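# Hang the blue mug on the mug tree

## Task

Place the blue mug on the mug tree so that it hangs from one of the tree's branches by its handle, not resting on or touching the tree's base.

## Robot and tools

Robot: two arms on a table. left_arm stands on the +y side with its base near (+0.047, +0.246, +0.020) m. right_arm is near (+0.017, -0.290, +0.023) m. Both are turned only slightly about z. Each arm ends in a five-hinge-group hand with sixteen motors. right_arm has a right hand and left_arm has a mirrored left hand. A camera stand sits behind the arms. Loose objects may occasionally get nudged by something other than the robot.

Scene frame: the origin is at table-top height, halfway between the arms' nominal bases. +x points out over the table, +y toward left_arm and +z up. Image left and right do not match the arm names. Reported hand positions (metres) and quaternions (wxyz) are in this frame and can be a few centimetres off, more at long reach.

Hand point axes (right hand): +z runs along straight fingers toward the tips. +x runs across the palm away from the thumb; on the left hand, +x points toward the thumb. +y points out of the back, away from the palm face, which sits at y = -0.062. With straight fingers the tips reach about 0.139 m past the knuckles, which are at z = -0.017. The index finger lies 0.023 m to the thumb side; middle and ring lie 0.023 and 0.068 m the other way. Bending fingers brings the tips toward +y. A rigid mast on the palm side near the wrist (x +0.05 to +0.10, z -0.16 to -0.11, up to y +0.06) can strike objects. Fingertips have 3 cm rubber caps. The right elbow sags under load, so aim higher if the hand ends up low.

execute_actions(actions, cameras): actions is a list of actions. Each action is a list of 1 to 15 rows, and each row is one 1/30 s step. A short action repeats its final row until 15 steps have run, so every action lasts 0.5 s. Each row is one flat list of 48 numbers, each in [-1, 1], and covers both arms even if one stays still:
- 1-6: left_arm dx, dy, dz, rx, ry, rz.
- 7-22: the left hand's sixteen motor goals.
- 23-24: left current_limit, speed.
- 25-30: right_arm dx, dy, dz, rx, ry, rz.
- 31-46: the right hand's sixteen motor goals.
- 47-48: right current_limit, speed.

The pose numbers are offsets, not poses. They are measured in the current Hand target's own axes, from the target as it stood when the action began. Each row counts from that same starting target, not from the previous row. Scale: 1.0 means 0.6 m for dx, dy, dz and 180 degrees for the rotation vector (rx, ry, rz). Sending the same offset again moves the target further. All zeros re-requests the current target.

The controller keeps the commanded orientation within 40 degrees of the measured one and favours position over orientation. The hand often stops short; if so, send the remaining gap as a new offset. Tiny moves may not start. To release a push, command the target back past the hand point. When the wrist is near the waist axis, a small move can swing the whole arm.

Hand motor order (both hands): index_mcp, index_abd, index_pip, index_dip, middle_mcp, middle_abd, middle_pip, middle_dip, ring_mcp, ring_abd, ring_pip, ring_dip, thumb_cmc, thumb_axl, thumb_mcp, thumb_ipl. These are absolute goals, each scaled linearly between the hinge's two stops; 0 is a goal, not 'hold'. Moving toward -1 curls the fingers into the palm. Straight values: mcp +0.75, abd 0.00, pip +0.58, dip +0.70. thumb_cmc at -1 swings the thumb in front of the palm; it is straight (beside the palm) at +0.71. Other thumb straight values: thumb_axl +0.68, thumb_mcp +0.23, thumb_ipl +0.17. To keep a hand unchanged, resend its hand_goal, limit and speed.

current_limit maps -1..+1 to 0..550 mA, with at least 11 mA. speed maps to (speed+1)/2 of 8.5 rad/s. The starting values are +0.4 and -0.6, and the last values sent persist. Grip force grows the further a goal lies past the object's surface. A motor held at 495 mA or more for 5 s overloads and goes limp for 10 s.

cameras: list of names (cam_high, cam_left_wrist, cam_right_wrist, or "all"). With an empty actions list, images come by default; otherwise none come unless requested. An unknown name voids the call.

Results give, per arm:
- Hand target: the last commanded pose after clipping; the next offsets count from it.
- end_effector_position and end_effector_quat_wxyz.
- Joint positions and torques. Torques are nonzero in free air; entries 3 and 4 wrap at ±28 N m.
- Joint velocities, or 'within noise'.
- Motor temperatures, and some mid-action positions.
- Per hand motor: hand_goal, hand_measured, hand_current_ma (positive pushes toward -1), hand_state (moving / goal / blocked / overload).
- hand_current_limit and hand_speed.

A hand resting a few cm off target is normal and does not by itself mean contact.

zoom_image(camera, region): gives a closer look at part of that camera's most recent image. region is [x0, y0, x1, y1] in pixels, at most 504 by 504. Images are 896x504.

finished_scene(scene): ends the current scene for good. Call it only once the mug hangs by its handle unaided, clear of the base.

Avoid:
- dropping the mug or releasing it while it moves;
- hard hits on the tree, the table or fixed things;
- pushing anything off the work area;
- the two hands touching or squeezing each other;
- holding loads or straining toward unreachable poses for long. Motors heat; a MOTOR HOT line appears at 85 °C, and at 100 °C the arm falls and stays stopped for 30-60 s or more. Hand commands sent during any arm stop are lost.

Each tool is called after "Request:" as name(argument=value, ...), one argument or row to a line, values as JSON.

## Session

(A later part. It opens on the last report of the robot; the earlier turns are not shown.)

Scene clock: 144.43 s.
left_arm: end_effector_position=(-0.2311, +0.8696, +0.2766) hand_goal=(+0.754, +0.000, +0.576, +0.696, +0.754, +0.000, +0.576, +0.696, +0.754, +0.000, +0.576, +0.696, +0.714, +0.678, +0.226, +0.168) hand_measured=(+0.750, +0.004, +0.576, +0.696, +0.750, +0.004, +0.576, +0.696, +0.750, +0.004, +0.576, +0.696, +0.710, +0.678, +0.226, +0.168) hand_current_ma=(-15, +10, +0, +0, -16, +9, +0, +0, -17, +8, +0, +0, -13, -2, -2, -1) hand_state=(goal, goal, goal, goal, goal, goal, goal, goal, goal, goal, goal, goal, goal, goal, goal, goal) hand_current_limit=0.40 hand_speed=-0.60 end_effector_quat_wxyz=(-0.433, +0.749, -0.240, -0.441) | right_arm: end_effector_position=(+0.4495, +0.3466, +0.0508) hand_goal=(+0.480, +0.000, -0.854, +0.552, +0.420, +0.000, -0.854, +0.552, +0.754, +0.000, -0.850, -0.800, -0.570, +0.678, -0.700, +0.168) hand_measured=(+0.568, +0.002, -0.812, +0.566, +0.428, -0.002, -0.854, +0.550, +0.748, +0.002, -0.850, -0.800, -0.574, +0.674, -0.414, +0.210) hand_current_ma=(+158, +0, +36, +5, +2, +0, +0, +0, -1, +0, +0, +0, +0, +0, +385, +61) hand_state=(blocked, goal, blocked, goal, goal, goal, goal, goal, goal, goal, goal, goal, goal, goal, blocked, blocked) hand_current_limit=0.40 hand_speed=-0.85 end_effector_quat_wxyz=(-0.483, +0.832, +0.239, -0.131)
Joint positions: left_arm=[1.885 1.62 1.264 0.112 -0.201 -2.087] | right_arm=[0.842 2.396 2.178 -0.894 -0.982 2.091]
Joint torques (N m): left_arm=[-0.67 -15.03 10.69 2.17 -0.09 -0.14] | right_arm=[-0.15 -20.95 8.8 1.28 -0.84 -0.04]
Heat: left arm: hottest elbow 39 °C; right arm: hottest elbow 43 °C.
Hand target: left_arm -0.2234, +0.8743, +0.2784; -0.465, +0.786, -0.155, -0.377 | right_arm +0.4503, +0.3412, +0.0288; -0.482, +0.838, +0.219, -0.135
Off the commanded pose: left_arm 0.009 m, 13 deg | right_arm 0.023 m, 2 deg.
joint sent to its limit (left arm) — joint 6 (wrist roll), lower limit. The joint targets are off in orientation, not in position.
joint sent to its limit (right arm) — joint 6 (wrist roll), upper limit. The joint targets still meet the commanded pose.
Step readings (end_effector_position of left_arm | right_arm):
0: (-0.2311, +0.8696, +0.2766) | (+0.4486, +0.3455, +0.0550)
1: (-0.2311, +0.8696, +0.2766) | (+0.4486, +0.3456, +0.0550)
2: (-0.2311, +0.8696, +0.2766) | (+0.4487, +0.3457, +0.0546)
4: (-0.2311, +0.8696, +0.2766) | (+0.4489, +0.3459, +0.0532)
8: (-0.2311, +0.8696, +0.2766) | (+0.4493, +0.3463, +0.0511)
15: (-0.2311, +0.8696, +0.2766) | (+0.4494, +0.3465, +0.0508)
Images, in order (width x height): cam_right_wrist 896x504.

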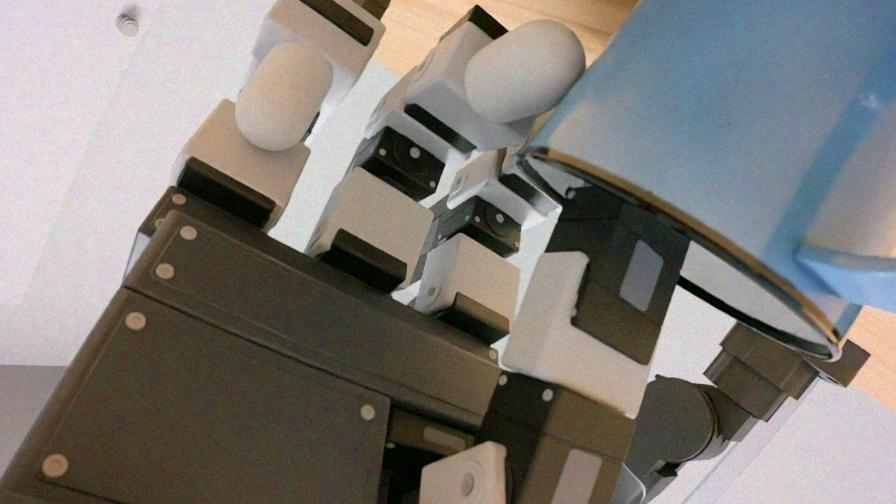

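Request:
execute_actions(
  actions=[
    [[0,0,0,0,0,0,0.754,0,0.576,0.696,0.754,0,0.576,0.696,0.754,0,0.576,0.696,0.714,0.678,0.226,0.168,0.4,-0.6,0,0.005,0.003,0,0,0,0.55,0,-0.81,0.566,0.6,0,-0.854,0.551,0.754,0,-0.85,-0.8,-0.571,0.678,-0.3,0.168,0.4,-0.93]],
    [[0,0,0,0,0,0,0.754,0,0.576,0.696,0.754,0,0.576,0.696,0.754,0,0.576,0.696,0.714,0.678,0.226,0.168,0.4,-0.6,0,0,0,0,0,0,0.8,0,-0.854,0.551,0.8,0,-0.854,0.551,0.754,0,-0.85,-0.8,-0.571,0.678,-0.3,0.168,0.4,-0.85]],
    [[0,0,0,0,0,0,0.754,0,0.576,0.696,0.754,0,0.576,0.696,0.754,0,0.576,0.696,0.714,0.678,0.226,0.168,0.4,-0.6,0,0,0,0,0,0,0.95,0,-0.854,0.551,0.95,0,-0.854,0.551,0.754,0,-0.85,-0.8,-0.571,0.678,-0.3,0.168,0.4,-0.85]],
  ],
  cameras=["cam_right_wrist","cam_high"],
)

Scene clock: 147.83 s.
left_arm: end_effector_position=(-0.2311, +0.8696, +0.2766) hand_goal=(+0.754, +0.000, +0.576, +0.696, +0.754, +0.000, +0.576, +0.696, +0.754, +0.000, +0.576, +0.696, +0.714, +0.678, +0.226, +0.168) hand_measured=(+0.750, +0.004, +0.576, +0.696, +0.750, +0.004, +0.576, +0.696, +0.750, +0.004, +0.576, +0.696, +0.710, +0.678, +0.226, +0.168) hand_current_ma=(-15, +10, +0, +0, -16, +9, +0, +0, -17, +8, +0, +0, -13, -2, -2, -1) hand_state=(goal, goal, goal, goal, goal, goal, goal, goal, goal, goal, goal, goal, goal, goal, goal, goal) hand_current_limit=0.40 hand_speed=-0.60 end_effector_quat_wxyz=(-0.433, +0.749, -0.240, -0.441) | right_arm: end_effector_position=(+0.4490, +0.3462, +0.0464) hand_goal=(+0.950, +0.000, -0.854, +0.552, +0.950, +0.000, -0.854, +0.552, +0.754, +0.000, -0.850, -0.800, -0.570, +0.678, -0.300, +0.168) hand_measured=(+0.936, +0.002, -0.850, +0.554, +0.932, -0.002, -0.854, +0.550, +0.748, +0.002, -0.850, -0.800, -0.572, +0.676, -0.300, +0.170) hand_current_ma=(-5, +0, +1, +0, -8, +0, +0, +0, -1, +0, +0, +0, +0, +0, +0, +0) hand_state=(goal, goal, goal, goal, goal, goal, goal, goal, goal, goal, goal, goal, goal, goal, goal, goal) hand_current_limit=0.40 hand_speed=-0.85 end_effector_quat_wxyz=(-0.483, +0.832, +0.238, -0.132)
Joint positions: left_arm=[1.885 1.62 1.264 0.112 -0.201 -2.087] | right_arm=[0.842 2.4 2.174 -0.888 -0.982 2.092]
Joint torques (N m): left_arm=[-0.67 -15.03 10.7 2.14 -0.09 -0.14] | right_arm=[-0.09 -21.01 8.92 1.31 -0.86 -0.04]
Heat: left arm: hottest elbow 39 °C; right arm: hottest elbow 43 °C.
Hand target: left_arm -0.2234, +0.8743, +0.2784; -0.465, +0.786, -0.155, -0.377 | right_arm +0.4502, +0.3412, +0.0252; -0.482, +0.838, +0.219, -0.135
Off the commanded pose: left_arm 0.009 m, 13 deg | right_arm 0.022 m, 2 deg.
joint sent to its limit (left arm) — joint 6 (wrist roll), lower limit. The joint targets are off in orientation, not in position.
joint sent to its limit (right arm) — joint 6 (wrist roll), upper limit. The joint targets still meet the commanded pose.
Step readings (end_effector_position of left_arm | right_arm):
0: (-0.2311, +0.8696, +0.2766) | (+0.4495, +0.3466, +0.0508)
1: (-0.2311, +0.8696, +0.2766) | (+0.4495, +0.3466, +0.0508)
2: (-0.2311, +0.8696, +0.2766) | (+0.4495, +0.3466, +0.0506)
4: (-0.2311, +0.8696, +0.2766) | (+0.4494, +0.3465, +0.0501)
8: (-0.2311, +0.8696, +0.2766) | (+0.4489, +0.3461, +0.0485)
15: (-0.2311, +0.8696, +0.2766) | (+0.4489, +0.3461, +0.0485)
16: (-0.2311, +0.8696, +0.2766) | (+0.4489, +0.3461, +0.0485)
17: (-0.2311, +0.8696, +0.2766) | (+0.4489, +0.3461, +0.0485)
19: (-0.2311, +0.8696, +0.2766) | (+0.4489, +0.3461, +0.0480)
23: (-0.2311, +0.8696, +0.2766) | (+0.4491, +0.3463, +0.0472)
30: (-0.2311, +0.8696, +0.2766) | (+0.4490, +0.3462, +0.0464)
31: (-0.2311, +0.8696, +0.2766) | (+0.4490, +0.3462, +0.0464)
32: (-0.2311, +0.8696, +0.2766) | (+0.4490, +0.3462, +0.0464)
34: (-0.2311, +0.8696, +0.2766) | (+0.4490, +0.3462, +0.0464)
38: (-0.2311, +0.8696, +0.2766) | (+0.4490, +0.3462, +0.0464)
45: (-0.2311, +0.8696, +0.2766) | (+0.4490, +0.3462, +0.0464)
Images, in order (width x height): cam_high 896x504, cam_right_wrist 896x504.

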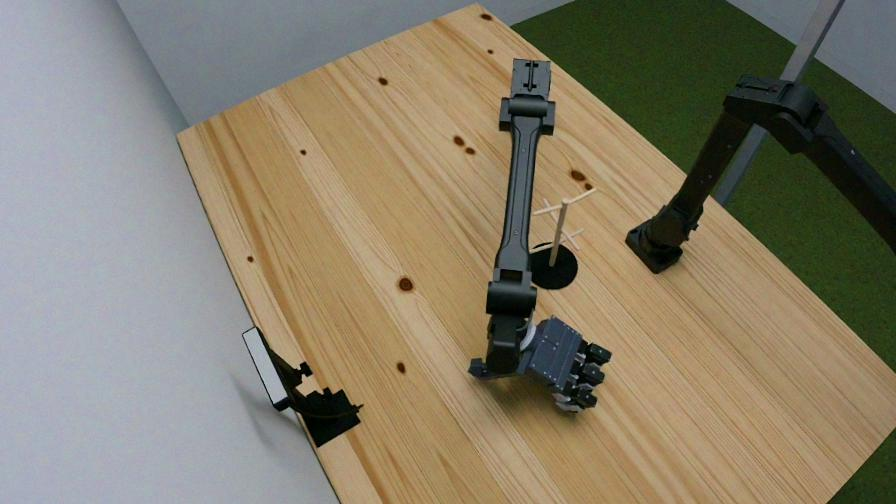

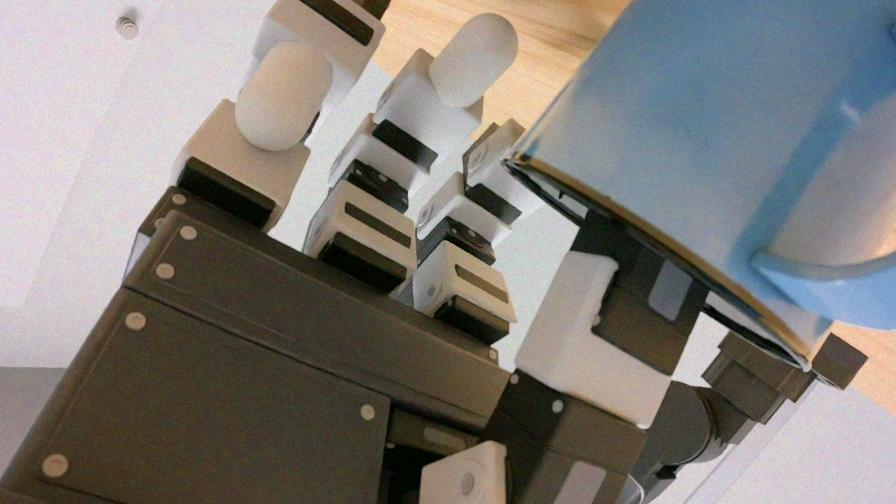

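Request:
execute_actions(
  actions=[
    [[0,0,0,0,0,0,0.754,0,0.576,0.696,0.754,0,0.576,0.696,0.754,0,0.576,0.696,0.714,0.678,0.226,0.168,0.4,-0.6,0.034,-0.12,-0.0585,0,0,0,0.95,0,-0.854,0.551,0.95,0,-0.854,0.551,0.754,0,-0.85,-0.8,-0.571,0.678,-0.3,0.168,0.4,-0.85]],
  ],
)

Scene clock: 149.27 s.
left_arm: end_effector_position=(-0.2311, +0.8696, +0.2766) hand_goal=(+0.754, +0.000, +0.576, +0.696, +0.754, +0.000, +0.576, +0.696, +0.754, +0.000, +0.576, +0.696, +0.714, +0.678, +0.226, +0.168) hand_measured=(+0.750, +0.004, +0.576, +0.696, +0.750, +0.004, +0.576, +0.696, +0.750, +0.004, +0.576, +0.696, +0.710, +0.678, +0.226, +0.168) hand_current_ma=(-15, +10, +0, +0, -16, +9, +0, +0, -17, +8, +0, +0, -13, -2, -2, -1) hand_state=(goal, goal, goal, goal, goal, goal, goal, goal, goal, goal, goal, goal, goal, goal, goal, goal) hand_current_limit=0.40 hand_speed=-0.60 end_effector_quat_wxyz=(-0.433, +0.749, -0.240, -0.441) | right_arm: end_effector_position=(+0.4528, +0.3503, +0.0911) hand_goal=(+0.950, +0.000, -0.854, +0.552, +0.950, +0.000, -0.854, +0.552, +0.754, +0.000, -0.850, -0.800, -0.570, +0.678, -0.300, +0.168) hand_measured=(+0.938, +0.002, -0.850, +0.554, +0.934, -0.002, -0.854, +0.550, +0.748, +0.002, -0.850, -0.800, -0.572, +0.676, -0.300, +0.170) hand_current_ma=(-5, +0, +1, +0, -7, +0, +0, +0, -1, +0, +0, +0, +0, +0, +0, +0) hand_state=(goal, goal, goal, goal, goal, goal, goal, goal, goal, goal, goal, goal, goal, goal, goal, goal) hand_current_limit=0.40 hand_speed=-0.85 end_effector_quat_wxyz=(-0.471, +0.839, +0.228, -0.150)
Joint positions: left_arm=[1.885 1.62 1.264 0.112 -0.201 -2.087] | right_arm=[0.842 2.44 2.372 -1.096 -0.982 2.092]
Joint torques (N m): left_arm=[-0.67 -15.09 10.7 2.14 -0.09 -0.14] | right_arm=[-0.03 -21.83 15.06 0.28 -0.91 -0.05]
Heat: left arm: hottest elbow 39 °C; right arm: hottest elbow 43 °C.
Hand target: left_arm -0.2234, +0.8743, +0.2784; -0.465, +0.786, -0.155, -0.377 | right_arm +0.4661, +0.3568, +0.1049; -0.482, +0.838, +0.219, -0.135
Off the commanded pose: left_arm 0.009 m, 13 deg | right_arm 0.020 m, 2 deg.
joint sent to its limit (left arm) — joint 6 (wrist roll), lower limit. The joint targets are off in orientation, not in position.
joint sent to its limit (right arm) — joint 6 (wrist roll), upper limit. The joint targets still meet the commanded pose.
Step readings (end_effector_position of left_arm | right_arm):
0: (-0.2311, +0.8696, +0.2766) | (+0.4490, +0.3462, +0.0464)
1: (-0.2311, +0.8696, +0.2766) | (+0.4490, +0.3462, +0.0464)
2: (-0.2311, +0.8696, +0.2766) | (+0.4480, +0.3450, +0.0463)
4: (-0.2311, +0.8696, +0.2766) | (+0.4441, +0.3407, +0.0501)
8: (-0.2311, +0.8696, +0.2766) | (+0.4451, +0.3419, +0.0662)
15: (-0.2311, +0.8696, +0.2766) | (+0.4533, +0.3508, +0.1017)

Request:
execute_actions(
  actions=[
    [[0,0,0,0,0,0,0.754,0,0.576,0.696,0.754,0,0.576,0.696,0.754,0,0.576,0.696,0.714,0.678,0.226,0.168,0.4,-0.6,-0.0545,-0.035,-0.2061,0,0.0626,0.0361,0.95,0,-0.854,0.551,0.95,0,-0.854,0.551,0.754,0,-0.85,-0.8,-0.571,0.678,-0.3,0.168,0.4,-0.85]],
    [[0,0,0,0,0,0,0.754,0,0.576,0.696,0.754,0,0.576,0.696,0.754,0,0.576,0.696,0.714,0.678,0.226,0.168,0.4,-0.6,-0.0508,0.0537,-0.293,0,0.0962,0.0556,0.95,0,-0.854,0.551,0.95,0,-0.854,0.551,0.754,0,-0.85,-0.8,-0.571,0.678,-0.3,0.168,0.4,-0.85]],
    [[0,0,0,0,0,0,0.754,0,0.576,0.696,0.754,0,0.576,0.696,0.754,0,0.576,0.696,0.714,0.678,0.226,0.168,0.4,-0.6,0.013,0.0815,-0.2412,0,0.0722,0.0417,0.95,0,-0.854,0.551,0.95,0,-0.854,0.551,0.754,0,-0.85,-0.8,-0.571,0.678,-0.3,0.168,0.4,-0.85]],
  ],
  cameras=["cam_right_wrist","cam_high"],
)

Request:
zoom_image(
  camera="cam_high",
  region=[460, 180, 640, 400],
)

Scene clock: 151.53 s.
left_arm: end_effector_position=(-0.2311, +0.8696, +0.2766) hand_goal=(+0.754, +0.000, +0.576, +0.696, +0.754, +0.000, +0.576, +0.696, +0.754, +0.000, +0.576, +0.696, +0.714, +0.678, +0.226, +0.168) hand_measured=(+0.750, +0.004, +0.576, +0.696, +0.750, +0.004, +0.576, +0.696, +0.750, +0.004, +0.576, +0.696, +0.710, +0.678, +0.226, +0.168) hand_current_ma=(-15, +10, +0, +0, -16, +9, +0, +0, -17, +8, +0, +0, -13, -2, -2, -1) hand_state=(goal, goal, goal, goal, goal, goal, goal, goal, goal, goal, goal, goal, goal, goal, goal, goal) hand_current_limit=0.40 hand_speed=-0.60 end_effector_quat_wxyz=(-0.433, +0.749, -0.240, -0.441) | right_arm: end_effector_position=(+0.5085, -0.0670, +0.2846) hand_goal=(+0.950, +0.000, -0.854, +0.552, +0.950, +0.000, -0.854, +0.552, +0.754, +0.000, -0.850, -0.800, -0.570, +0.678, -0.300, +0.168) hand_measured=(+0.940, +0.002, -0.850, +0.554, +0.938, -0.002, -0.854, +0.550, +0.748, +0.002, -0.850, -0.800, -0.572, +0.676, -0.300, +0.170) hand_current_ma=(-3, +0, +0, +0, -4, +0, +0, +0, -1, +0, +0, +0, +0, +0, +0, +0) hand_state=(goal, goal, goal, goal, goal, goal, goal, goal, goal, goal, goal, goal, goal, goal, goal, goal) hand_current_limit=0.40 hand_speed=-0.85 end_effector_quat_wxyz=(-0.478, +0.877, -0.026, +0.020)
Joint positions: left_arm=[1.885 1.62 1.264 0.112 -0.201 -2.087] | right_arm=[0.247 1.617 1.587 -1.1 -0.929 2.092]
Joint torques (N m): left_arm=[-0.73 -15.03 10.7 2.15 -0.08 -0.14] | right_arm=[0.97 -13.57 9.36 1.29 -0.91 -0.03]
Heat: left arm: hottest elbow 39 °C; right arm: hottest elbow 43 °C.
Hand target: left_arm -0.2234, +0.8743, +0.2784; -0.465, +0.786, -0.155, -0.377 | right_arm +0.5073, -0.0619, +0.2774; -0.490, +0.857, -0.140, +0.074
Off the commanded pose: left_arm 0.009 m, 13 deg | right_arm 0.009 m, 15 deg.
joint sent to its limit (left arm) — joint 6 (wrist roll), lower limit. The joint targets are off in orientation, not in position.
joint sent to its limit (right arm) — joint 6 (wrist roll), upper limit. The joint targets are off in orientation, not in position.
Step readings (end_effector_position of left_arm | right_arm):
0: (-0.2311, +0.8696, +0.2766) | (+0.4528, +0.3503, +0.0911)
1: (-0.2311, +0.8696, +0.2766) | (+0.4527, +0.3502, +0.0911)
2: (-0.2311, +0.8696, +0.2766) | (+0.4540, +0.3479, +0.0935)
4: (-0.2311, +0.8696, +0.2766) | (+0.4528, +0.3361, +0.0973)
8: (-0.2311, +0.8696, +0.2766) | (+0.4614, +0.2996, +0.1279)
15: (-0.2311, +0.8696, +0.2766) | (+0.4968, +0.2543, +0.2052)
16: (-0.2311, +0.8696, +0.2766) | (+0.4991, +0.2511, +0.2118)
17: (-0.2311, +0.8696, +0.2766) | (+0.5011, +0.2422, +0.2162)
19: (-0.2311, +0.8696, +0.2766) | (+0.4930, +0.2183, +0.2187)
23: (-0.2311, +0.8696, +0.2766) | (+0.4899, +0.1533, +0.2249)
30: (-0.2311, +0.8696, +0.2766) | (+0.5183, +0.0777, +0.2519)
31: (-0.2311, +0.8696, +0.2766) | (+0.5194, +0.0746, +0.2544)
32: (-0.2311, +0.8696, +0.2766) | (+0.5188, +0.0680, +0.2559)
34: (-0.2311, +0.8696, +0.2766) | (+0.5076, +0.0510, +0.2549)
38: (-0.2311, +0.8696, +0.2766) | (+0.4999, -0.0078, +0.2599)
45: (-0.2311, +0.8696, +0.2766) | (+0.5143, -0.0718, +0.2868)
Images, in order (width x height): cam_high 896x504, cam_right_wrist 896x504.

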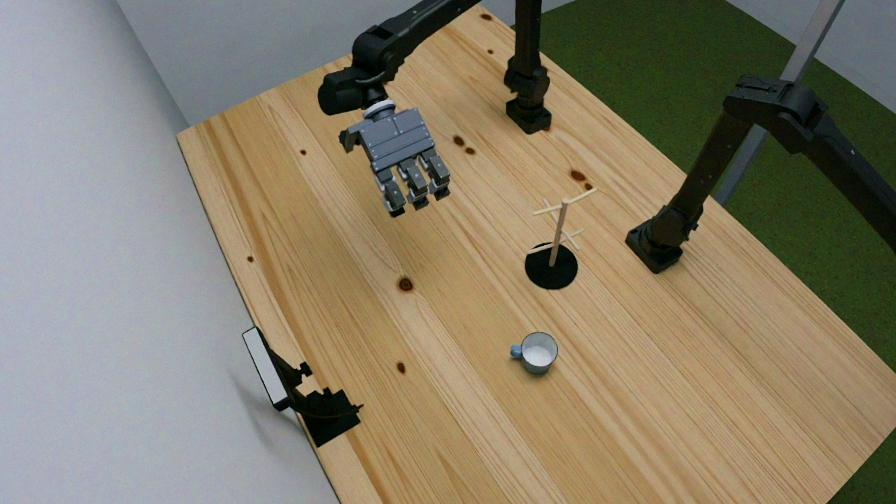

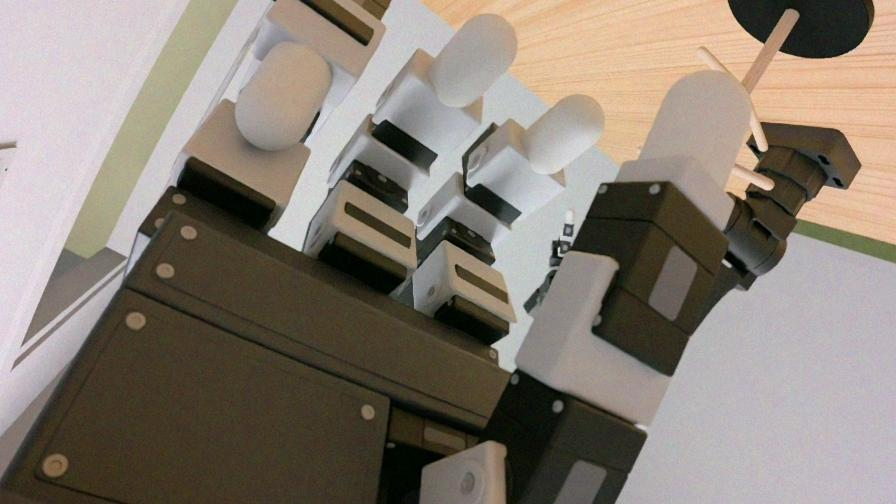

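Scaled by 2.291.

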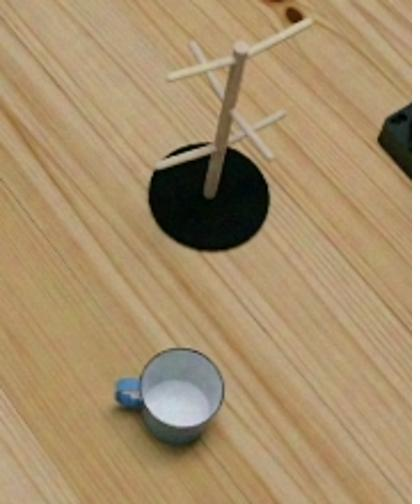

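Request:
execute_actions(
  actions=[
    [[0.0697,-0.154,-0.1508,0,0,0,0.754,0,0.576,0.696,0.754,0,0.576,0.696,0.754,0,0.576,0.696,0.714,0.678,0.226,0.168,0.4,-0.6,0,0,0,0,0,0,0.95,0,-0.854,0.551,0.95,0,-0.854,0.551,0.754,0,-0.85,-0.8,-0.571,0.678,-0.3,0.168,0.4,-0.85]],
    [[0.1547,-0.1587,-0.1168,0,0,0,0.754,0,0.576,0.696,0.754,0,0.576,0.696,0.754,0,0.576,0.696,0.714,0.678,0.226,0.168,0.4,-0.6,0,0,0,0,0,0,0.95,0,-0.854,0.551,0.95,0,-0.854,0.551,0.754,0,-0.85,-0.8,-0.571,0.678,-0.3,0.168,0.4,-0.85]],
    [[0.158,-0.1052,-0.1828,-0.017,0.054,-0.1206,0.754,0,0.576,0.696,0.754,0,0.576,0.696,0.754,0,0.576,0.696,0.714,0.678,0.226,0.168,0.4,-0.6,0,0,0,0,0,0,0.95,0,-0.854,0.551,0.95,0,-0.854,0.551,0.754,0,-0.85,-0.8,-0.571,0.678,-0.3,0.168,0.4,-0.85]],
  ],
  cameras=["cam_high"],
)

Scene clock: 154.50 s.
left_arm: end_effector_position=(+0.2034, +0.7930, +0.3424) hand_goal=(+0.754, +0.000, +0.576, +0.696, +0.754, +0.000, +0.576, +0.696, +0.754, +0.000, +0.576, +0.696, +0.714, +0.678, +0.226, +0.168) hand_measured=(+0.748, +0.004, +0.576, +0.696, +0.748, +0.004, +0.576, +0.696, +0.748, +0.004, +0.576, +0.696, +0.710, +0.678, +0.226, +0.168) hand_current_ma=(-18, +10, +0, +0, -20, +9, +0, +0, -20, +8, +0, +0, -15, -2, -2, -1) hand_state=(goal, goal, goal, goal, goal, goal, goal, goal, goal, goal, goal, goal, goal, goal, goal, goal) hand_current_limit=0.40 hand_speed=-0.60 end_effector_quat_wxyz=(-0.572, +0.664, -0.095, -0.472) | right_arm: end_effector_position=(+0.5090, -0.0669, +0.2847) hand_goal=(+0.950, +0.000, -0.854, +0.552, +0.950, +0.000, -0.854, +0.552, +0.754, +0.000, -0.850, -0.800, -0.570, +0.678, -0.300, +0.168) hand_measured=(+0.940, +0.002, -0.850, +0.554, +0.938, -0.002, -0.854, +0.550, +0.748, +0.002, -0.850, -0.800, -0.572, +0.676, -0.300, +0.170) hand_current_ma=(-3, +0, +0, +0, -4, +0, +0, +0, -1, +0, +0, +0, +0, +0, +0, +0) hand_state=(goal, goal, goal, goal, goal, goal, goal, goal, goal, goal, goal, goal, goal, goal, goal, goal) hand_current_limit=0.40 hand_speed=-0.85 end_effector_quat_wxyz=(-0.479, +0.877, -0.026, +0.021)
Joint positions: left_arm=[0.999 1.56 1.159 0.645 -1.143 -2.087] | right_arm=[0.247 1.617 1.587 -1.097 -0.929 2.092]
Joint torques (N m): left_arm=[1.14 -12.22 9.89 2.36 0.08 -0.17] | right_arm=[1.26 -13.8 9.2 1.32 -0.93 -0.06]
Heat: left arm: hottest elbow 38 °C; right arm: hottest shoulder 42 °C.
Hand target: left_arm +0.1999, +0.7997, +0.3400; -0.492, +0.842, -0.033, -0.219 | right_arm +0.5072, -0.0619, +0.2774; -0.490, +0.858, -0.140, +0.074
Off the commanded pose: left_arm 0.008 m, 37 deg | right_arm 0.009 m, 15 deg.
joint sent to its limit (left arm) — joint 6 (wrist roll), lower limit. The joint targets are off in orientation, not in position.
joint sent to its limit (right arm) — joint 6 (wrist roll), upper limit. The joint targets are off in orientation, not in position.
Step readings (end_effector_position of left_arm | right_arm):
0: (-0.2311, +0.8696, +0.2766) | (+0.5085, -0.0670, +0.2846)
1: (-0.2310, +0.8692, +0.2768) | (+0.5085, -0.0670, +0.2846)
2: (-0.2273, +0.8673, +0.2784) | (+0.5085, -0.0670, +0.2846)
4: (-0.2181, +0.8578, +0.2818) | (+0.5085, -0.0670, +0.2846)
8: (-0.1571, +0.8542, +0.3076) | (+0.5088, -0.0669, +0.2846)
15: (-0.0913, +0.8550, +0.3500) | (+0.5090, -0.0669, +0.2847)
16: (-0.0928, +0.8536, +0.3509) | (+0.5090, -0.0669, +0.2847)
17: (-0.0918, +0.8492, +0.3518) | (+0.5090, -0.0669, +0.2847)
19: (-0.0851, +0.8388, +0.3511) | (+0.5090, -0.0669, +0.2847)
23: (-0.0113, +0.8401, +0.3517) | (+0.5090, -0.0669, +0.2847)
30: (+0.0652, +0.8449, +0.3523) | (+0.5090, -0.0669, +0.2847)
31: (+0.0638, +0.8445, +0.3521) | (+0.5090, -0.0669, +0.2847)
32: (+0.0639, +0.8406, +0.3519) | (+0.5090, -0.0669, +0.2847)
34: (+0.0694, +0.8289, +0.3502) | (+0.5090, -0.0669, +0.2847)
38: (+0.1373, +0.8074, +0.3480) | (+0.5090, -0.0669, +0.2847)
45: (+0.2100, +0.7893, +0.3491) | (+0.5090, -0.0669, +0.2847)
Images, in order (width x height): cam_high 896x504.

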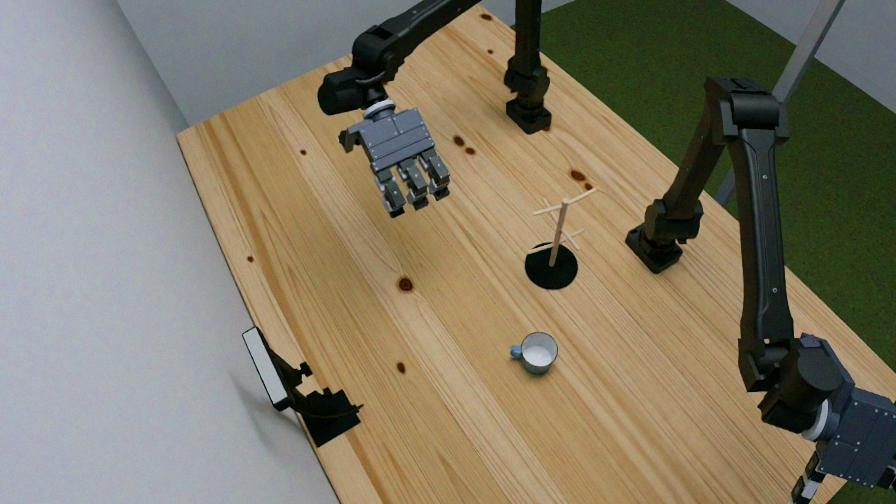

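Request:
execute_actions(
  actions=[
    [[0.1755,0.0405,-0.2063,0,0,0,0.754,0,0.576,0.696,0.754,0,0.576,0.696,0.754,0,0.576,0.696,0.714,0.678,0.226,0.168,0.4,-0.6,0,0,0,0,0,0,0.95,0,-0.854,0.551,0.95,0,-0.854,0.551,0.754,0,-0.85,-0.8,-0.571,0.678,-0.3,0.168,0.4,-0.85]],
    [[0.1167,0.0893,-0.2052,0,0,0,0.754,0,0.576,0.696,0.754,0,0.576,0.696,0.754,0,0.576,0.696,0.714,0.678,0.226,0.168,0.4,-0.6,0,0,0,0,0,0,0.95,0,-0.854,0.551,0.95,0,-0.854,0.551,0.754,0,-0.85,-0.8,-0.571,0.678,-0.3,0.168,0.4,-0.85]],
    [[0.0508,0.1168,-0.156,-0.017,0.054,-0.1206,0.959,0,-0.854,0.551,0.959,0,-0.854,0.551,0.754,0,-0.85,-0.8,-0.571,0.678,-0.337,0.168,0.4,-0.6,0,0,0,0,0,0,0.95,0,-0.854,0.551,0.95,0,-0.854,0.551,0.754,0,-0.85,-0.8,-0.571,0.678,-0.3,0.168,0.4,-0.85]],
  ],
  cameras=["cam_high","cam_left_wrist"],
)

Scene clock: 157.10 s.
left_arm: end_effector_position=(+0.4640, +0.4692, +0.2816) hand_goal=(+0.960, +0.000, -0.854, +0.552, +0.960, +0.000, -0.854, +0.552, +0.754, +0.000, -0.850, -0.800, -0.570, +0.678, -0.336, +0.168) hand_measured=(+0.944, +0.004, -0.852, +0.554, +0.942, +0.004, -0.852, +0.554, +0.744, +0.004, -0.846, -0.796, -0.566, +0.678, -0.328, +0.168) hand_current_ma=(-65, +10, +7, +7, -71, +9, +6, +6, -32, +8, +11, +12, +10, -2, +31, -1) hand_state=(goal, goal, goal, goal, goal, goal, goal, goal, goal, goal, goal, goal, goal, goal, goal, goal) hand_current_limit=0.40 hand_speed=-0.60 end_effector_quat_wxyz=(+0.704, -0.706, -0.002, +0.079) | right_arm: end_effector_position=(+0.5090, -0.0669, +0.2847) hand_goal=(+0.950, +0.000, -0.854, +0.552, +0.950, +0.000, -0.854, +0.552, +0.754, +0.000, -0.850, -0.800, -0.570, +0.678, -0.300, +0.168) hand_measured=(+0.940, +0.002, -0.850, +0.554, +0.938, -0.002, -0.854, +0.550, +0.748, +0.002, -0.850, -0.800, -0.572, +0.676, -0.300, +0.170) hand_current_ma=(-3, +0, +0, +0, -4, +0, +0, +0, -1, +0, +0, +0, +0, +0, +0, +0) hand_state=(goal, goal, goal, goal, goal, goal, goal, goal, goal, goal, goal, goal, goal, goal, goal, goal) hand_current_limit=0.40 hand_speed=-0.85 end_effector_quat_wxyz=(-0.479, +0.877, -0.026, +0.021)
Joint positions: left_arm=[0.152 1.528 0.902 1.572 -1.567 -2.087] | right_arm=[0.247 1.617 1.587 -1.097 -0.929 2.092]
Joint torques (N m): left_arm=[0.44 -11.16 6.35 0.99 0.94 -0.16] | right_arm=[1.14 -13.74 9.18 1.29 -0.93 -0.03]
Heat: left arm: hottest elbow 38 °C; right arm: hottest shoulder 42 °C.
Hand target: left_arm +0.4598, +0.4694, +0.2797; +0.498, -0.861, -0.090, +0.051 | right_arm +0.5072, -0.0619, +0.2774; -0.490, +0.858, -0.140, +0.074
Off the commanded pose: left_arm 0.005 m, 31 deg | right_arm 0.009 m, 15 deg.
joint sent to its limit (left arm) — joint 4 (wrist pitch), upper limit; joint 5 (wrist yaw), lower limit; joint 6 (wrist roll), lower limit. The joint targets are off in orientation, not in position.
joint sent to its limit (right arm) — joint 6 (wrist roll), upper limit. The joint targets are off in orientation, not in position.
Step readings (end_effector_position of left_arm | right_arm):
0: (+0.2034, +0.7930, +0.3424) | (+0.5090, -0.0669, +0.2847)
1: (+0.2028, +0.7919, +0.3421) | (+0.5090, -0.0669, +0.2847)
2: (+0.2029, +0.7857, +0.3407) | (+0.5090, -0.0669, +0.2847)
4: (+0.2116, +0.7649, +0.3371) | (+0.5090, -0.0669, +0.2847)
8: (+0.2746, +0.7227, +0.3348) | (+0.5090, -0.0669, +0.2847)
15: (+0.3328, +0.6855, +0.3261) | (+0.5090, -0.0669, +0.2847)
16: (+0.3321, +0.6855, +0.3248) | (+0.5090, -0.0669, +0.2847)
17: (+0.3331, +0.6825, +0.3239) | (+0.5090, -0.0669, +0.2847)
19: (+0.3391, +0.6698, +0.3202) | (+0.5090, -0.0669, +0.2847)
23: (+0.3847, +0.6208, +0.3133) | (+0.5090, -0.0669, +0.2847)
30: (+0.4296, +0.5744, +0.3107) | (+0.5090, -0.0669, +0.2847)
31: (+0.4293, +0.5744, +0.3102) | (+0.5090, -0.0669, +0.2847)
32: (+0.4297, +0.5728, +0.3084) | (+0.5090, -0.0669, +0.2847)
34: (+0.4279, +0.5605, +0.2996) | (+0.5090, -0.0669, +0.2847)
38: (+0.4439, +0.5083, +0.2835) | (+0.5090, -0.0669, +0.2847)
45: (+0.4640, +0.4692, +0.2814) | (+0.5090, -0.0669, +0.2847)
Images, in order (width x height): cam_high 896x504, cam_left_wrist 896x504.

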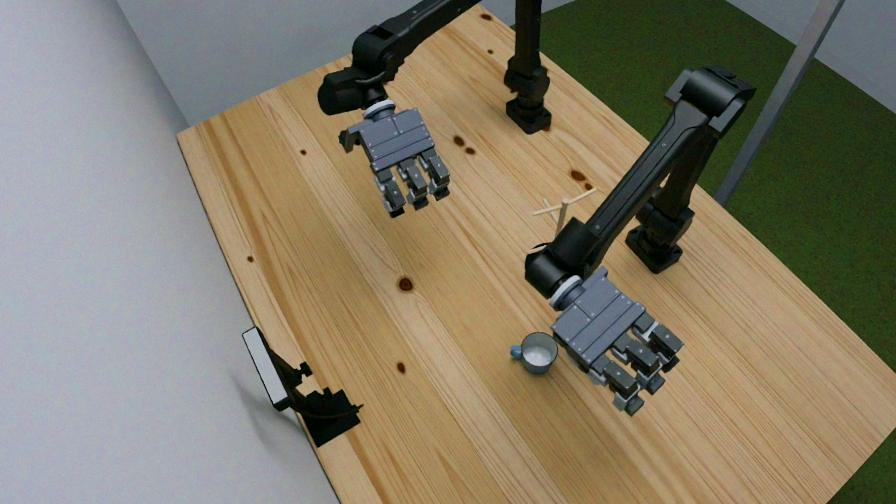

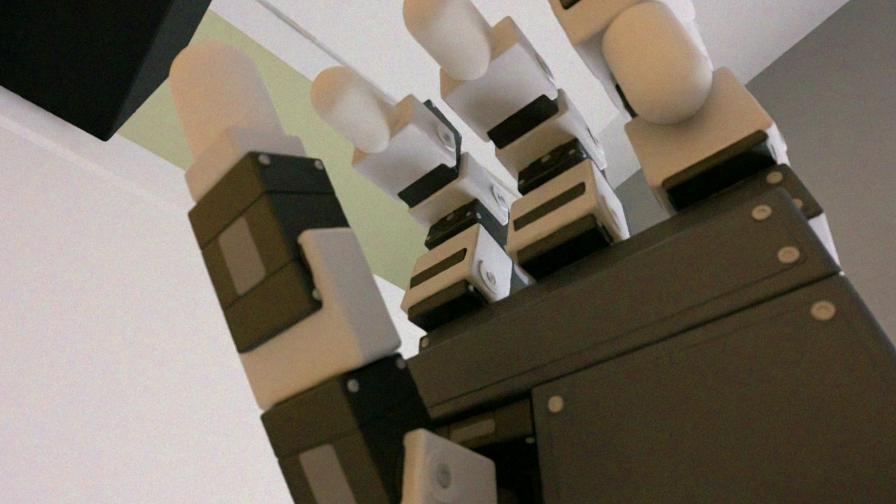

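Request:
execute_actions(
  actions=[
    [[0,-0.07,-0.04,0.167,0.027,0.015,0.959,0,-0.854,0.551,0.959,0,-0.854,0.551,0.754,0,-0.85,-0.8,-0.571,0.678,-0.337,0.168,0.4,-0.6,0,0,0,0,0,0,0.95,0,-0.854,0.551,0.95,0,-0.854,0.551,0.754,0,-0.85,-0.8,-0.571,0.678,-0.3,0.168,0.4,-0.85]],
    [[0,0,0,0,0,0.19,0.959,0,-0.854,0.551,0.959,0,-0.854,0.551,0.754,0,-0.85,-0.8,-0.571,0.678,-0.337,0.168,0.4,-0.6,0,0,0,0,0,0,0.95,0,-0.854,0.551,0.95,0,-0.854,0.551,0.754,0,-0.85,-0.8,-0.571,0.678,-0.3,0.168,0.4,-0.85]],
    [[0,0,0,0,0,0.19,0.959,0,-0.854,0.551,0.959,0,-0.854,0.551,0.754,0,-0.85,-0.8,-0.571,0.678,-0.337,0.168,0.4,-0.6,0,0,0,0,0,0,0.95,0,-0.854,0.551,0.95,0,-0.854,0.551,0.754,0,-0.85,-0.8,-0.571,0.678,-0.3,0.168,0.4,-0.85]],
  ],
)

Scene clock: 160.17 s.
left_arm: end_effector_position=(+0.4525, +0.4691, +0.3177) hand_goal=(+0.960, +0.000, -0.854, +0.552, +0.960, +0.000, -0.854, +0.552, +0.754, +0.000, -0.850, -0.800, -0.570, +0.678, -0.336, +0.168) hand_measured=(+0.946, +0.004, -0.852, +0.554, +0.946, +0.004, -0.852, +0.554, +0.744, +0.002, -0.846, -0.796, -0.568, +0.678, -0.330, +0.168) hand_current_ma=(-53, +9, +7, +7, -57, +8, +6, +6, -32, +7, +10, +11, +7, -1, +30, -1) hand_state=(goal, goal, goal, goal, goal, goal, goal, goal, goal, goal, goal, goal, goal, goal, goal, goal) hand_current_limit=0.40 hand_speed=-0.60 end_effector_quat_wxyz=(+0.675, -0.686, +0.152, +0.225) | right_arm: end_effector_position=(+0.5090, -0.0669, +0.2847) hand_goal=(+0.950, +0.000, -0.854, +0.552, +0.950, +0.000, -0.854, +0.552, +0.754, +0.000, -0.850, -0.800, -0.570, +0.678, -0.300, +0.168) hand_measured=(+0.940, +0.002, -0.850, +0.554, +0.938, -0.002, -0.854, +0.550, +0.748, +0.002, -0.850, -0.800, -0.572, +0.676, -0.300, +0.170) hand_current_ma=(-3, +0, +0, +0, -4, +0, +0, +0, -1, +0, +0, +0, +0, +0, +0, +0) hand_state=(goal, goal, goal, goal, goal, goal, goal, goal, goal, goal, goal, goal, goal, goal, goal, goal) hand_current_limit=0.40 hand_speed=-0.85 end_effector_quat_wxyz=(-0.479, +0.877, -0.026, +0.021)
Joint positions: left_arm=[0.152 1.496 0.995 1.246 -1.551 -1.857] | right_arm=[0.247 1.617 1.587 -1.097 -0.929 2.092]
Joint torques (N m): left_arm=[0.21 -11.28 8.02 1.18 0.9 -0.13] | right_arm=[1.03 -13.8 9.17 1.31 -0.93 -0.05]
Heat: left arm: hottest elbow 37 °C; right arm: hottest shoulder 42 °C.
Hand target: left_arm +0.4524, +0.4692, +0.3197; +0.678, -0.687, +0.145, +0.217 (last step not sent: back at the drive's target) | right_arm +0.5072, -0.0619, +0.2774; -0.490, +0.858, -0.140, +0.074
Off the commanded pose: left_arm 0.002 m, 33 deg | right_arm 0.009 m, 15 deg.
joint sent to its limit (right arm) — joint 6 (wrist roll), upper limit. The joint targets are off in orientation, not in position.
Step readings (end_effector_position of left_arm | right_arm):
0: (+0.4640, +0.4692, +0.2816) | (+0.5090, -0.0669, +0.2847)
1: (+0.4640, +0.4692, +0.2816) | (+0.5090, -0.0669, +0.2847)
2: (+0.4638, +0.4692, +0.2824) | (+0.5090, -0.0669, +0.2847)
4: (+0.4622, +0.4690, +0.2870) | (+0.5090, -0.0669, +0.2847)
8: (+0.4557, +0.4683, +0.3044) | (+0.5090, -0.0669, +0.2847)
15: (+0.4513, +0.4677, +0.3144) | (+0.5090, -0.0669, +0.2847)
16: (+0.4510, +0.4678, +0.3141) | (+0.5090, -0.0669, +0.2847)
17: (+0.4497, +0.4679, +0.3139) | (+0.5090, -0.0669, +0.2847)
19: (+0.4484, +0.4684, +0.3153) | (+0.5090, -0.0669, +0.2847)
23: (+0.4525, +0.4693, +0.3205) | (+0.5090, -0.0669, +0.2847)
26: (+0.4518, +0.4690, +0.3186) | (+0.5090, -0.0669, +0.2847) HELD (not all sent) left_arm
30: (+0.4515, +0.4689, +0.3174) | (+0.5090, -0.0669, +0.2847) HELD (not all sent) left_arm
31: (+0.4515, +0.4689, +0.3176) | (+0.5090, -0.0669, +0.2847) HELD (not all sent) left_arm
32: (+0.4516, +0.4689, +0.3177) | (+0.5090, -0.0669, +0.2847) HELD (not all sent) left_arm
34: (+0.4518, +0.4689, +0.3177) | (+0.5090, -0.0669, +0.2847) HELD (not all sent) left_arm
38: (+0.4522, +0.4690, +0.3177) | (+0.5090, -0.0669, +0.2847) HELD (not all sent) left_arm
45: (+0.4524, +0.4691, +0.3177) | (+0.5090, -0.0669, +0.2847) HELD (not all sent) left_arm
HELD (not all sent) left_arm: steps 26 to 45.
pose unreachable (left arm): on one or more control steps of this call, first in action 1 (counted from 0), this arm could not follow its commanded pose, so it was not sent that pose on those steps. It may still have moved: this result reports where it is.
cause: moving toward the commanded pose would bring two parts of the arm too close to each other (joints 4 (wrist pitch) to 6 (wrist roll) lie between them).

Request:
execute_actions(
  actions=[
    [[0,0,0,0.155,0.044,0,0.959,0,-0.854,0.551,0.959,0,-0.854,0.551,0.754,0,-0.85,-0.8,-0.571,0.678,-0.337,0.168,0.4,-0.6,0,0,0,0,0,0,0.95,0,-0.854,0.551,0.95,0,-0.854,0.551,0.754,0,-0.85,-0.8,-0.571,0.678,-0.3,0.168,0.4,-0.85]],
    [[0,0,0,0.0533,0.0439,0.121,0.959,0,-0.854,0.551,0.959,0,-0.854,0.551,0.754,0,-0.85,-0.8,-0.571,0.678,-0.337,0.168,0.4,-0.6,0,0,0,0,0,0,0.95,0,-0.854,0.551,0.95,0,-0.854,0.551,0.754,0,-0.85,-0.8,-0.571,0.678,-0.3,0.168,0.4,-0.85]],
  ],
)

Scene clock: 162.33 s.
left_arm: end_effector_position=(+0.4536, +0.4707, +0.3274) hand_goal=(+0.960, +0.000, -0.854, +0.552, +0.960, +0.000, -0.854, +0.552, +0.754, +0.000, -0.850, -0.800, -0.570, +0.678, -0.336, +0.168) hand_measured=(+0.952, +0.004, -0.852, +0.554, +0.950, +0.004, -0.852, +0.554, +0.746, +0.002, -0.848, -0.796, -0.568, +0.678, -0.332, +0.168) hand_current_ma=(-30, +9, +4, +7, -33, +8, +3, +6, -30, +7, +7, +10, +9, +2, +19, -1) hand_state=(goal, goal, goal, goal, goal, goal, goal, goal, goal, goal, goal, goal, goal, goal, goal, goal) hand_current_limit=0.40 hand_speed=-0.60 end_effector_quat_wxyz=(+0.801, -0.405, +0.385, +0.217) | right_arm: end_effector_position=(+0.5090, -0.0669, +0.2847) hand_goal=(+0.950, +0.000, -0.854, +0.552, +0.950, +0.000, -0.854, +0.552, +0.754, +0.000, -0.850, -0.800, -0.570, +0.678, -0.300, +0.168) hand_measured=(+0.940, +0.002, -0.850, +0.554, +0.938, -0.002, -0.854, +0.550, +0.748, +0.002, -0.850, -0.800, -0.572, +0.676, -0.300, +0.170) hand_current_ma=(-3, +0, +0, +0, -4, +0, +0, +0, -1, +0, +0, +0, +0, +0, +0, +0) hand_state=(goal, goal, goal, goal, goal, goal, goal, goal, goal, goal, goal, goal, goal, goal, goal, goal) hand_current_limit=0.40 hand_speed=-0.85 end_effector_quat_wxyz=(-0.479, +0.877, -0.026, +0.021)
Joint positions: left_arm=[0.126 1.421 0.68 1.374 -0.882 -1.602] | right_arm=[0.247 1.617 1.587 -1.097 -0.929 2.092]
Joint torques (N m): left_arm=[-0.09 -8.59 6.43 1.2 0.67 0.06] | right_arm=[1.26 -13.68 9.17 1.32 -0.93 -0.05]
Heat: left arm: hottest elbow 37 °C; right arm: hottest shoulder 42 °C.
Hand target: left_arm +0.4525, +0.4693, +0.3196; +0.795, -0.400, +0.397, +0.224 | right_arm +0.5072, -0.0619, +0.2774; -0.490, +0.858, -0.140, +0.074
Off the commanded pose: left_arm 0.008 m, 2 deg | right_arm 0.009 m, 15 deg.
joint sent to its limit (right arm) — joint 6 (wrist roll), upper limit. The joint targets are off in orientation, not in position.
Step readings (end_effector_position of left_arm | right_arm):
0: (+0.4525, +0.4691, +0.3177) | (+0.5090, -0.0669, +0.2847)
1: (+0.4535, +0.4700, +0.3185) | (+0.5090, -0.0669, +0.2847)
2: (+0.4580, +0.4749, +0.3224) | (+0.5090, -0.0669, +0.2847)
4: (+0.4627, +0.4806, +0.3279) | (+0.5090, -0.0669, +0.2847)
8: (+0.4537, +0.4741, +0.3227) | (+0.5090, -0.0669, +0.2847)
15: (+0.4521, +0.4720, +0.3293) | (+0.5090, -0.0669, +0.2847)
16: (+0.4525, +0.4721, +0.3307) | (+0.5090, -0.0669, +0.2847)
17: (+0.4548, +0.4720, +0.3333) | (+0.5090, -0.0669, +0.2847)
19: (+0.4594, +0.4713, +0.3353) | (+0.5090, -0.0669, +0.2847)
23: (+0.4588, +0.4702, +0.3275) | (+0.5090, -0.0669, +0.2847)
30: (+0.4551, +0.4704, +0.3259) | (+0.5090, -0.0669, +0.2847)

Request:
execute_actions(
  actions=[
    [[0,0,0,0.0533,0.0439,0.121,0.959,0,-0.854,0.551,0.959,0,-0.854,0.551,0.754,0,-0.85,-0.8,-0.571,0.678,-0.337,0.168,0.4,-0.6,0,0,0,0,0,0,0.95,0,-0.854,0.551,0.95,0,-0.854,0.551,0.754,0,-0.85,-0.8,-0.571,0.678,-0.3,0.168,0.4,-0.85]],
    [[0,0,0,0.0625,0.0356,0.1206,0.959,0,-0.854,0.551,0.959,0,-0.854,0.551,0.754,0,-0.85,-0.8,-0.571,0.678,-0.337,0.168,0.4,-0.6,0,0,0,0,0,0,0.95,0,-0.854,0.551,0.95,0,-0.854,0.551,0.754,0,-0.85,-0.8,-0.571,0.678,-0.3,0.168,0.4,-0.85]],
    [[0,0,0,0.0625,0.0356,0.1206,0.959,0,-0.854,0.551,0.959,0,-0.854,0.551,0.754,0,-0.85,-0.8,-0.571,0.678,-0.337,0.168,0.4,-0.6,0,0,0,0,0,0,0.95,0,-0.854,0.551,0.95,0,-0.854,0.551,0.754,0,-0.85,-0.8,-0.571,0.678,-0.3,0.168,0.4,-0.85]],
  ],
)

Scene clock: 164.63 s.
left_arm: end_effector_position=(+0.4579, +0.4630, +0.3193) hand_goal=(+0.960, +0.000, -0.854, +0.552, +0.960, +0.000, -0.854, +0.552, +0.754, +0.000, -0.850, -0.800, -0.570, +0.678, -0.336, +0.168) hand_measured=(+0.962, +0.004, -0.852, +0.554, +0.962, +0.004, -0.852, +0.554, +0.756, +0.002, -0.848, -0.798, -0.566, +0.680, -0.336, +0.168) hand_current_ma=(+7, +9, +4, +7, +8, +8, +3, +6, +8, +7, +6, +8, +15, +5, -1, -1) hand_state=(goal, goal, goal, goal, goal, goal, goal, goal, goal, goal, goal, goal, goal, goal, goal, goal) hand_current_limit=0.40 hand_speed=-0.60 end_effector_quat_wxyz=(+0.555, +0.066, +0.719, +0.413) | right_arm: end_effector_position=(+0.5090, -0.0669, +0.2847) hand_goal=(+0.950, +0.000, -0.854, +0.552, +0.950, +0.000, -0.854, +0.552, +0.754, +0.000, -0.850, -0.800, -0.570, +0.678, -0.300, +0.168) hand_measured=(+0.940, +0.002, -0.850, +0.554, +0.938, -0.002, -0.854, +0.550, +0.748, +0.002, -0.850, -0.800, -0.572, +0.676, -0.300, +0.170) hand_current_ma=(-3, +0, +0, +0, -4, +0, +0, +0, -1, +0, +0, +0, +0, +0, +0, +0) hand_state=(goal, goal, goal, goal, goal, goal, goal, goal, goal, goal, goal, goal, goal, goal, goal, goal) hand_current_limit=0.40 hand_speed=-0.85 end_effector_quat_wxyz=(-0.479, +0.877, -0.026, +0.021)
Joint positions: left_arm=[0.23 1.161 0.498 0.618 -0.354 -0.856] | right_arm=[0.247 1.617 1.587 -1.097 -0.929 2.092]
Joint torques (N m): left_arm=[1.61 -7.24 8.44 2.1 -0.04 0.07] | right_arm=[1.14 -13.68 9.2 1.32 -0.92 -0.04]
Heat: left arm: hottest elbow 37 °C; right arm: hottest shoulder 42 °C.
Hand target: left_arm +0.4524, +0.4691, +0.3197; +0.549, +0.064, +0.721, +0.419 | right_arm +0.5072, -0.0619, +0.2774; -0.490, +0.858, -0.140, +0.074
Off the commanded pose: left_arm 0.008 m, 1 deg | right_arm 0.009 m, 15 deg.
joint sent to its limit (right arm) — joint 6 (wrist roll), upper limit. The joint targets are off in orientation, not in position.
Step readings (end_effector_position of left_arm | right_arm):
0: (+0.4536, +0.4707, +0.3274) | (+0.5090, -0.0669, +0.2847)
1: (+0.4541, +0.4705, +0.3276) | (+0.5090, -0.0669, +0.2847)
2: (+0.4575, +0.4696, +0.3289) | (+0.5090, -0.0669, +0.2847)
4: (+0.4633, +0.4672, +0.3279) | (+0.5090, -0.0669, +0.2847)
8: (+0.4640, +0.4645, +0.3162) | (+0.5090, -0.0669, +0.2847)
15: (+0.4606, +0.4636, +0.3186) | (+0.5090, -0.0669, +0.2847)
16: (+0.4608, +0.4632, +0.3200) | (+0.5090, -0.0669, +0.2847)
17: (+0.4636, +0.4624, +0.3219) | (+0.5090, -0.0669, +0.2847)
19: (+0.4677, +0.4607, +0.3232) | (+0.5090, -0.0669, +0.2847)
23: (+0.4651, +0.4586, +0.3163) | (+0.5090, -0.0669, +0.2847)
30: (+0.4599, +0.4632, +0.3196) | (+0.5090, -0.0669, +0.2847)
31: (+0.4602, +0.4631, +0.3206) | (+0.5090, -0.0669, +0.2847)
32: (+0.4628, +0.4623, +0.3216) | (+0.5090, -0.0669, +0.2847)
34: (+0.4663, +0.4606, +0.3210) | (+0.5090, -0.0669, +0.2847)
38: (+0.4619, +0.4607, +0.3156) | (+0.5090, -0.0669, +0.2847)
45: (+0.4570, +0.4644, +0.3196) | (+0.5090, -0.0669, +0.2847)

Request:
execute_actions(
  actions=[
    [[0,0,0,0.0728,0.0289,0.129,0.959,0,-0.854,0.551,0.959,0,-0.854,0.551,0.754,0,-0.85,-0.8,-0.571,0.678,-0.337,0.168,0.4,-0.6,0,0,0,0,0,0,0.95,0,-0.854,0.551,0.95,0,-0.854,0.551,0.754,0,-0.85,-0.8,-0.571,0.678,-0.3,0.168,0.4,-0.85]],
    [[0,0,0,0.0728,0.0289,0.129,0.959,0,-0.854,0.551,0.959,0,-0.854,0.551,0.754,0,-0.85,-0.8,-0.571,0.678,-0.337,0.168,0.4,-0.6,0,0,0,0,0,0,0.95,0,-0.854,0.551,0.95,0,-0.854,0.551,0.754,0,-0.85,-0.8,-0.571,0.678,-0.3,0.168,0.4,-0.85]],
    [[0,0,0,0.09,0.0139,0.12,0.959,0,-0.854,0.551,0.959,0,-0.854,0.551,0.754,0,-0.85,-0.8,-0.571,0.678,-0.337,0.168,0.4,-0.6,0,0,0,0,0,0,0.95,0,-0.854,0.551,0.95,0,-0.854,0.551,0.754,0,-0.85,-0.8,-0.571,0.678,-0.3,0.168,0.4,-0.85]],
    [[0,0,0,0.09,0.0139,0.12,0.959,0,-0.854,0.551,0.959,0,-0.854,0.551,0.754,0,-0.85,-0.8,-0.571,0.678,-0.337,0.168,0.4,-0.6,0,0,0,0,0,0,0.95,0,-0.854,0.551,0.95,0,-0.854,0.551,0.754,0,-0.85,-0.8,-0.571,0.678,-0.3,0.168,0.4,-0.85]],
  ],
  cameras=["cam_high"],
)

Scene clock: 167.53 s.
left_arm: end_effector_position=(+0.4407, +0.4602, +0.2890) hand_goal=(+0.960, +0.000, -0.854, +0.552, +0.960, +0.000, -0.854, +0.552, +0.754, +0.000, -0.850, -0.800, -0.570, +0.678, -0.336, +0.168) hand_measured=(+0.964, +0.002, -0.852, +0.554, +0.964, +0.002, -0.852, +0.554, +0.760, +0.002, -0.848, -0.798, -0.570, +0.678, -0.338, +0.168) hand_current_ma=(+15, +7, +4, +7, +16, +6, +3, +6, +19, +6, +6, +8, -2, +2, -8, -1) hand_state=(goal, goal, goal, goal, goal, goal, goal, goal, goal, goal, goal, goal, goal, goal, goal, goal) hand_current_limit=0.40 hand_speed=-0.60 end_effector_quat_wxyz=(-0.087, +0.705, +0.650, +0.269) | right_arm: end_effector_position=(+0.5090, -0.0669, +0.2847) hand_goal=(+0.950, +0.000, -0.854, +0.552, +0.950, +0.000, -0.854, +0.552, +0.754, +0.000, -0.850, -0.800, -0.570, +0.678, -0.300, +0.168) hand_measured=(+0.940, +0.002, -0.850, +0.554, +0.938, -0.002, -0.854, +0.550, +0.748, +0.002, -0.850, -0.800, -0.572, +0.676, -0.300, +0.170) hand_current_ma=(-3, +0, +0, +0, -4, +0, +0, +0, -1, +0, +0, +0, +0, +0, +0, +0) hand_state=(goal, goal, goal, goal, goal, goal, goal, goal, goal, goal, goal, goal, goal, goal, goal, goal) hand_current_limit=0.40 hand_speed=-0.85 end_effector_quat_wxyz=(-0.479, +0.877, -0.026, +0.021)
Joint positions: left_arm=[0.476 1.013 0.913 -0.986 -0.319 0.602] | right_arm=[0.247 1.617 1.587 -1.097 -0.929 2.092]
Joint torques (N m): left_arm=[0.91 -4.78 14.97 1.2 -0.52 -0.11] | right_arm=[1.03 -13.68 9.21 1.36 -0.93 -0.05]
Heat: left arm: hottest elbow 37 °C; right arm: hottest shoulder 42 °C.
Hand target: left_arm +0.4524, +0.4693, +0.3196; -0.084, +0.700, +0.648, +0.288 | right_arm +0.5072, -0.0619, +0.2774; -0.490, +0.858, -0.140, +0.074
Off the commanded pose: left_arm 0.034 m, 2 deg | right_arm 0.009 m, 15 deg.
joint sent to its limit (right arm) — joint 6 (wrist roll), upper limit. The joint targets are off in orientation, not in position.
Step readings (end_effector_position of left_arm | right_arm):
0: (+0.4579, +0.4630, +0.3193) | (+0.5090, -0.0669, +0.2847)
1: (+0.4585, +0.4626, +0.3192) | (+0.5090, -0.0669, +0.2847)
2: (+0.4613, +0.4613, +0.3184) | (+0.5090, -0.0669, +0.2847)
4: (+0.4645, +0.4596, +0.3162) | (+0.5090, -0.0669, +0.2847)
8: (+0.4581, +0.4631, +0.3162) | (+0.5090, -0.0669, +0.2847)
15: (+0.4525, +0.4645, +0.3134) | (+0.5090, -0.0669, +0.2847)
16: (+0.4530, +0.4638, +0.3119) | (+0.5090, -0.0669, +0.2847)
17: (+0.4537, +0.4627, +0.3077) | (+0.5090, -0.0669, +0.2847)
19: (+0.4526, +0.4602, +0.2993) | (+0.5090, -0.0669, +0.2847)
23: (+0.4419, +0.4629, +0.2846) | (+0.5090, -0.0669, +0.2847)
30: (+0.4389, +0.4603, +0.2751) | (+0.5090, -0.0669, +0.2847)
31: (+0.4398, +0.4596, +0.2758) | (+0.5090, -0.0669, +0.2847)
32: (+0.4401, +0.4593, +0.2755) | (+0.5090, -0.0669, +0.2847)
34: (+0.4397, +0.4581, +0.2742) | (+0.5090, -0.0669, +0.2847)
38: (+0.4360, +0.4617, +0.2793) | (+0.5090, -0.0669, +0.2847)
45: (+0.4398, +0.4598, +0.2931) | (+0.5090, -0.0669, +0.2847)
46: (+0.4404, +0.4594, +0.2936) | (+0.5090, -0.0669, +0.2847)
47: (+0.4389, +0.4604, +0.2920) | (+0.5090, -0.0669, +0.2847)
49: (+0.4363, +0.4614, +0.2880) | (+0.5090, -0.0669, +0.2847)
53: (+0.4364, +0.4646, +0.2890) | (+0.5090, -0.0669, +0.2847)
60: (+0.4412, +0.4631, +0.2951) | (+0.5090, -0.0669, +0.2847)
Images, in order (width x height): cam_high 896x504.

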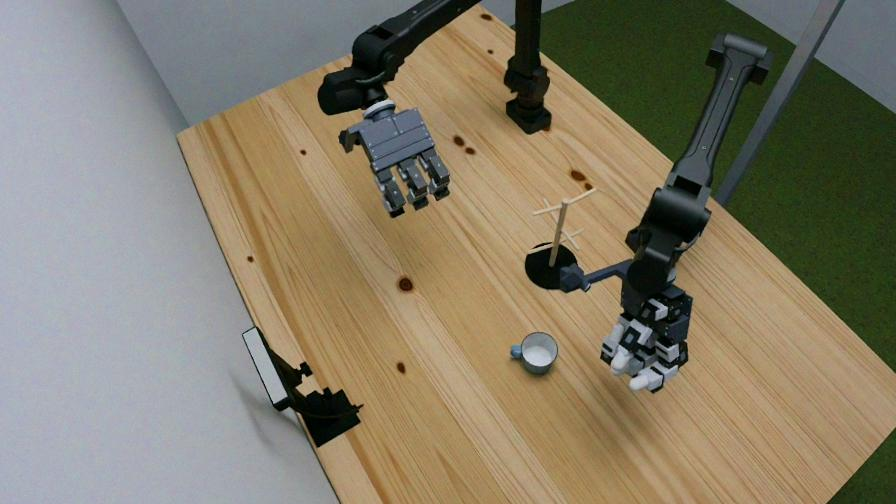

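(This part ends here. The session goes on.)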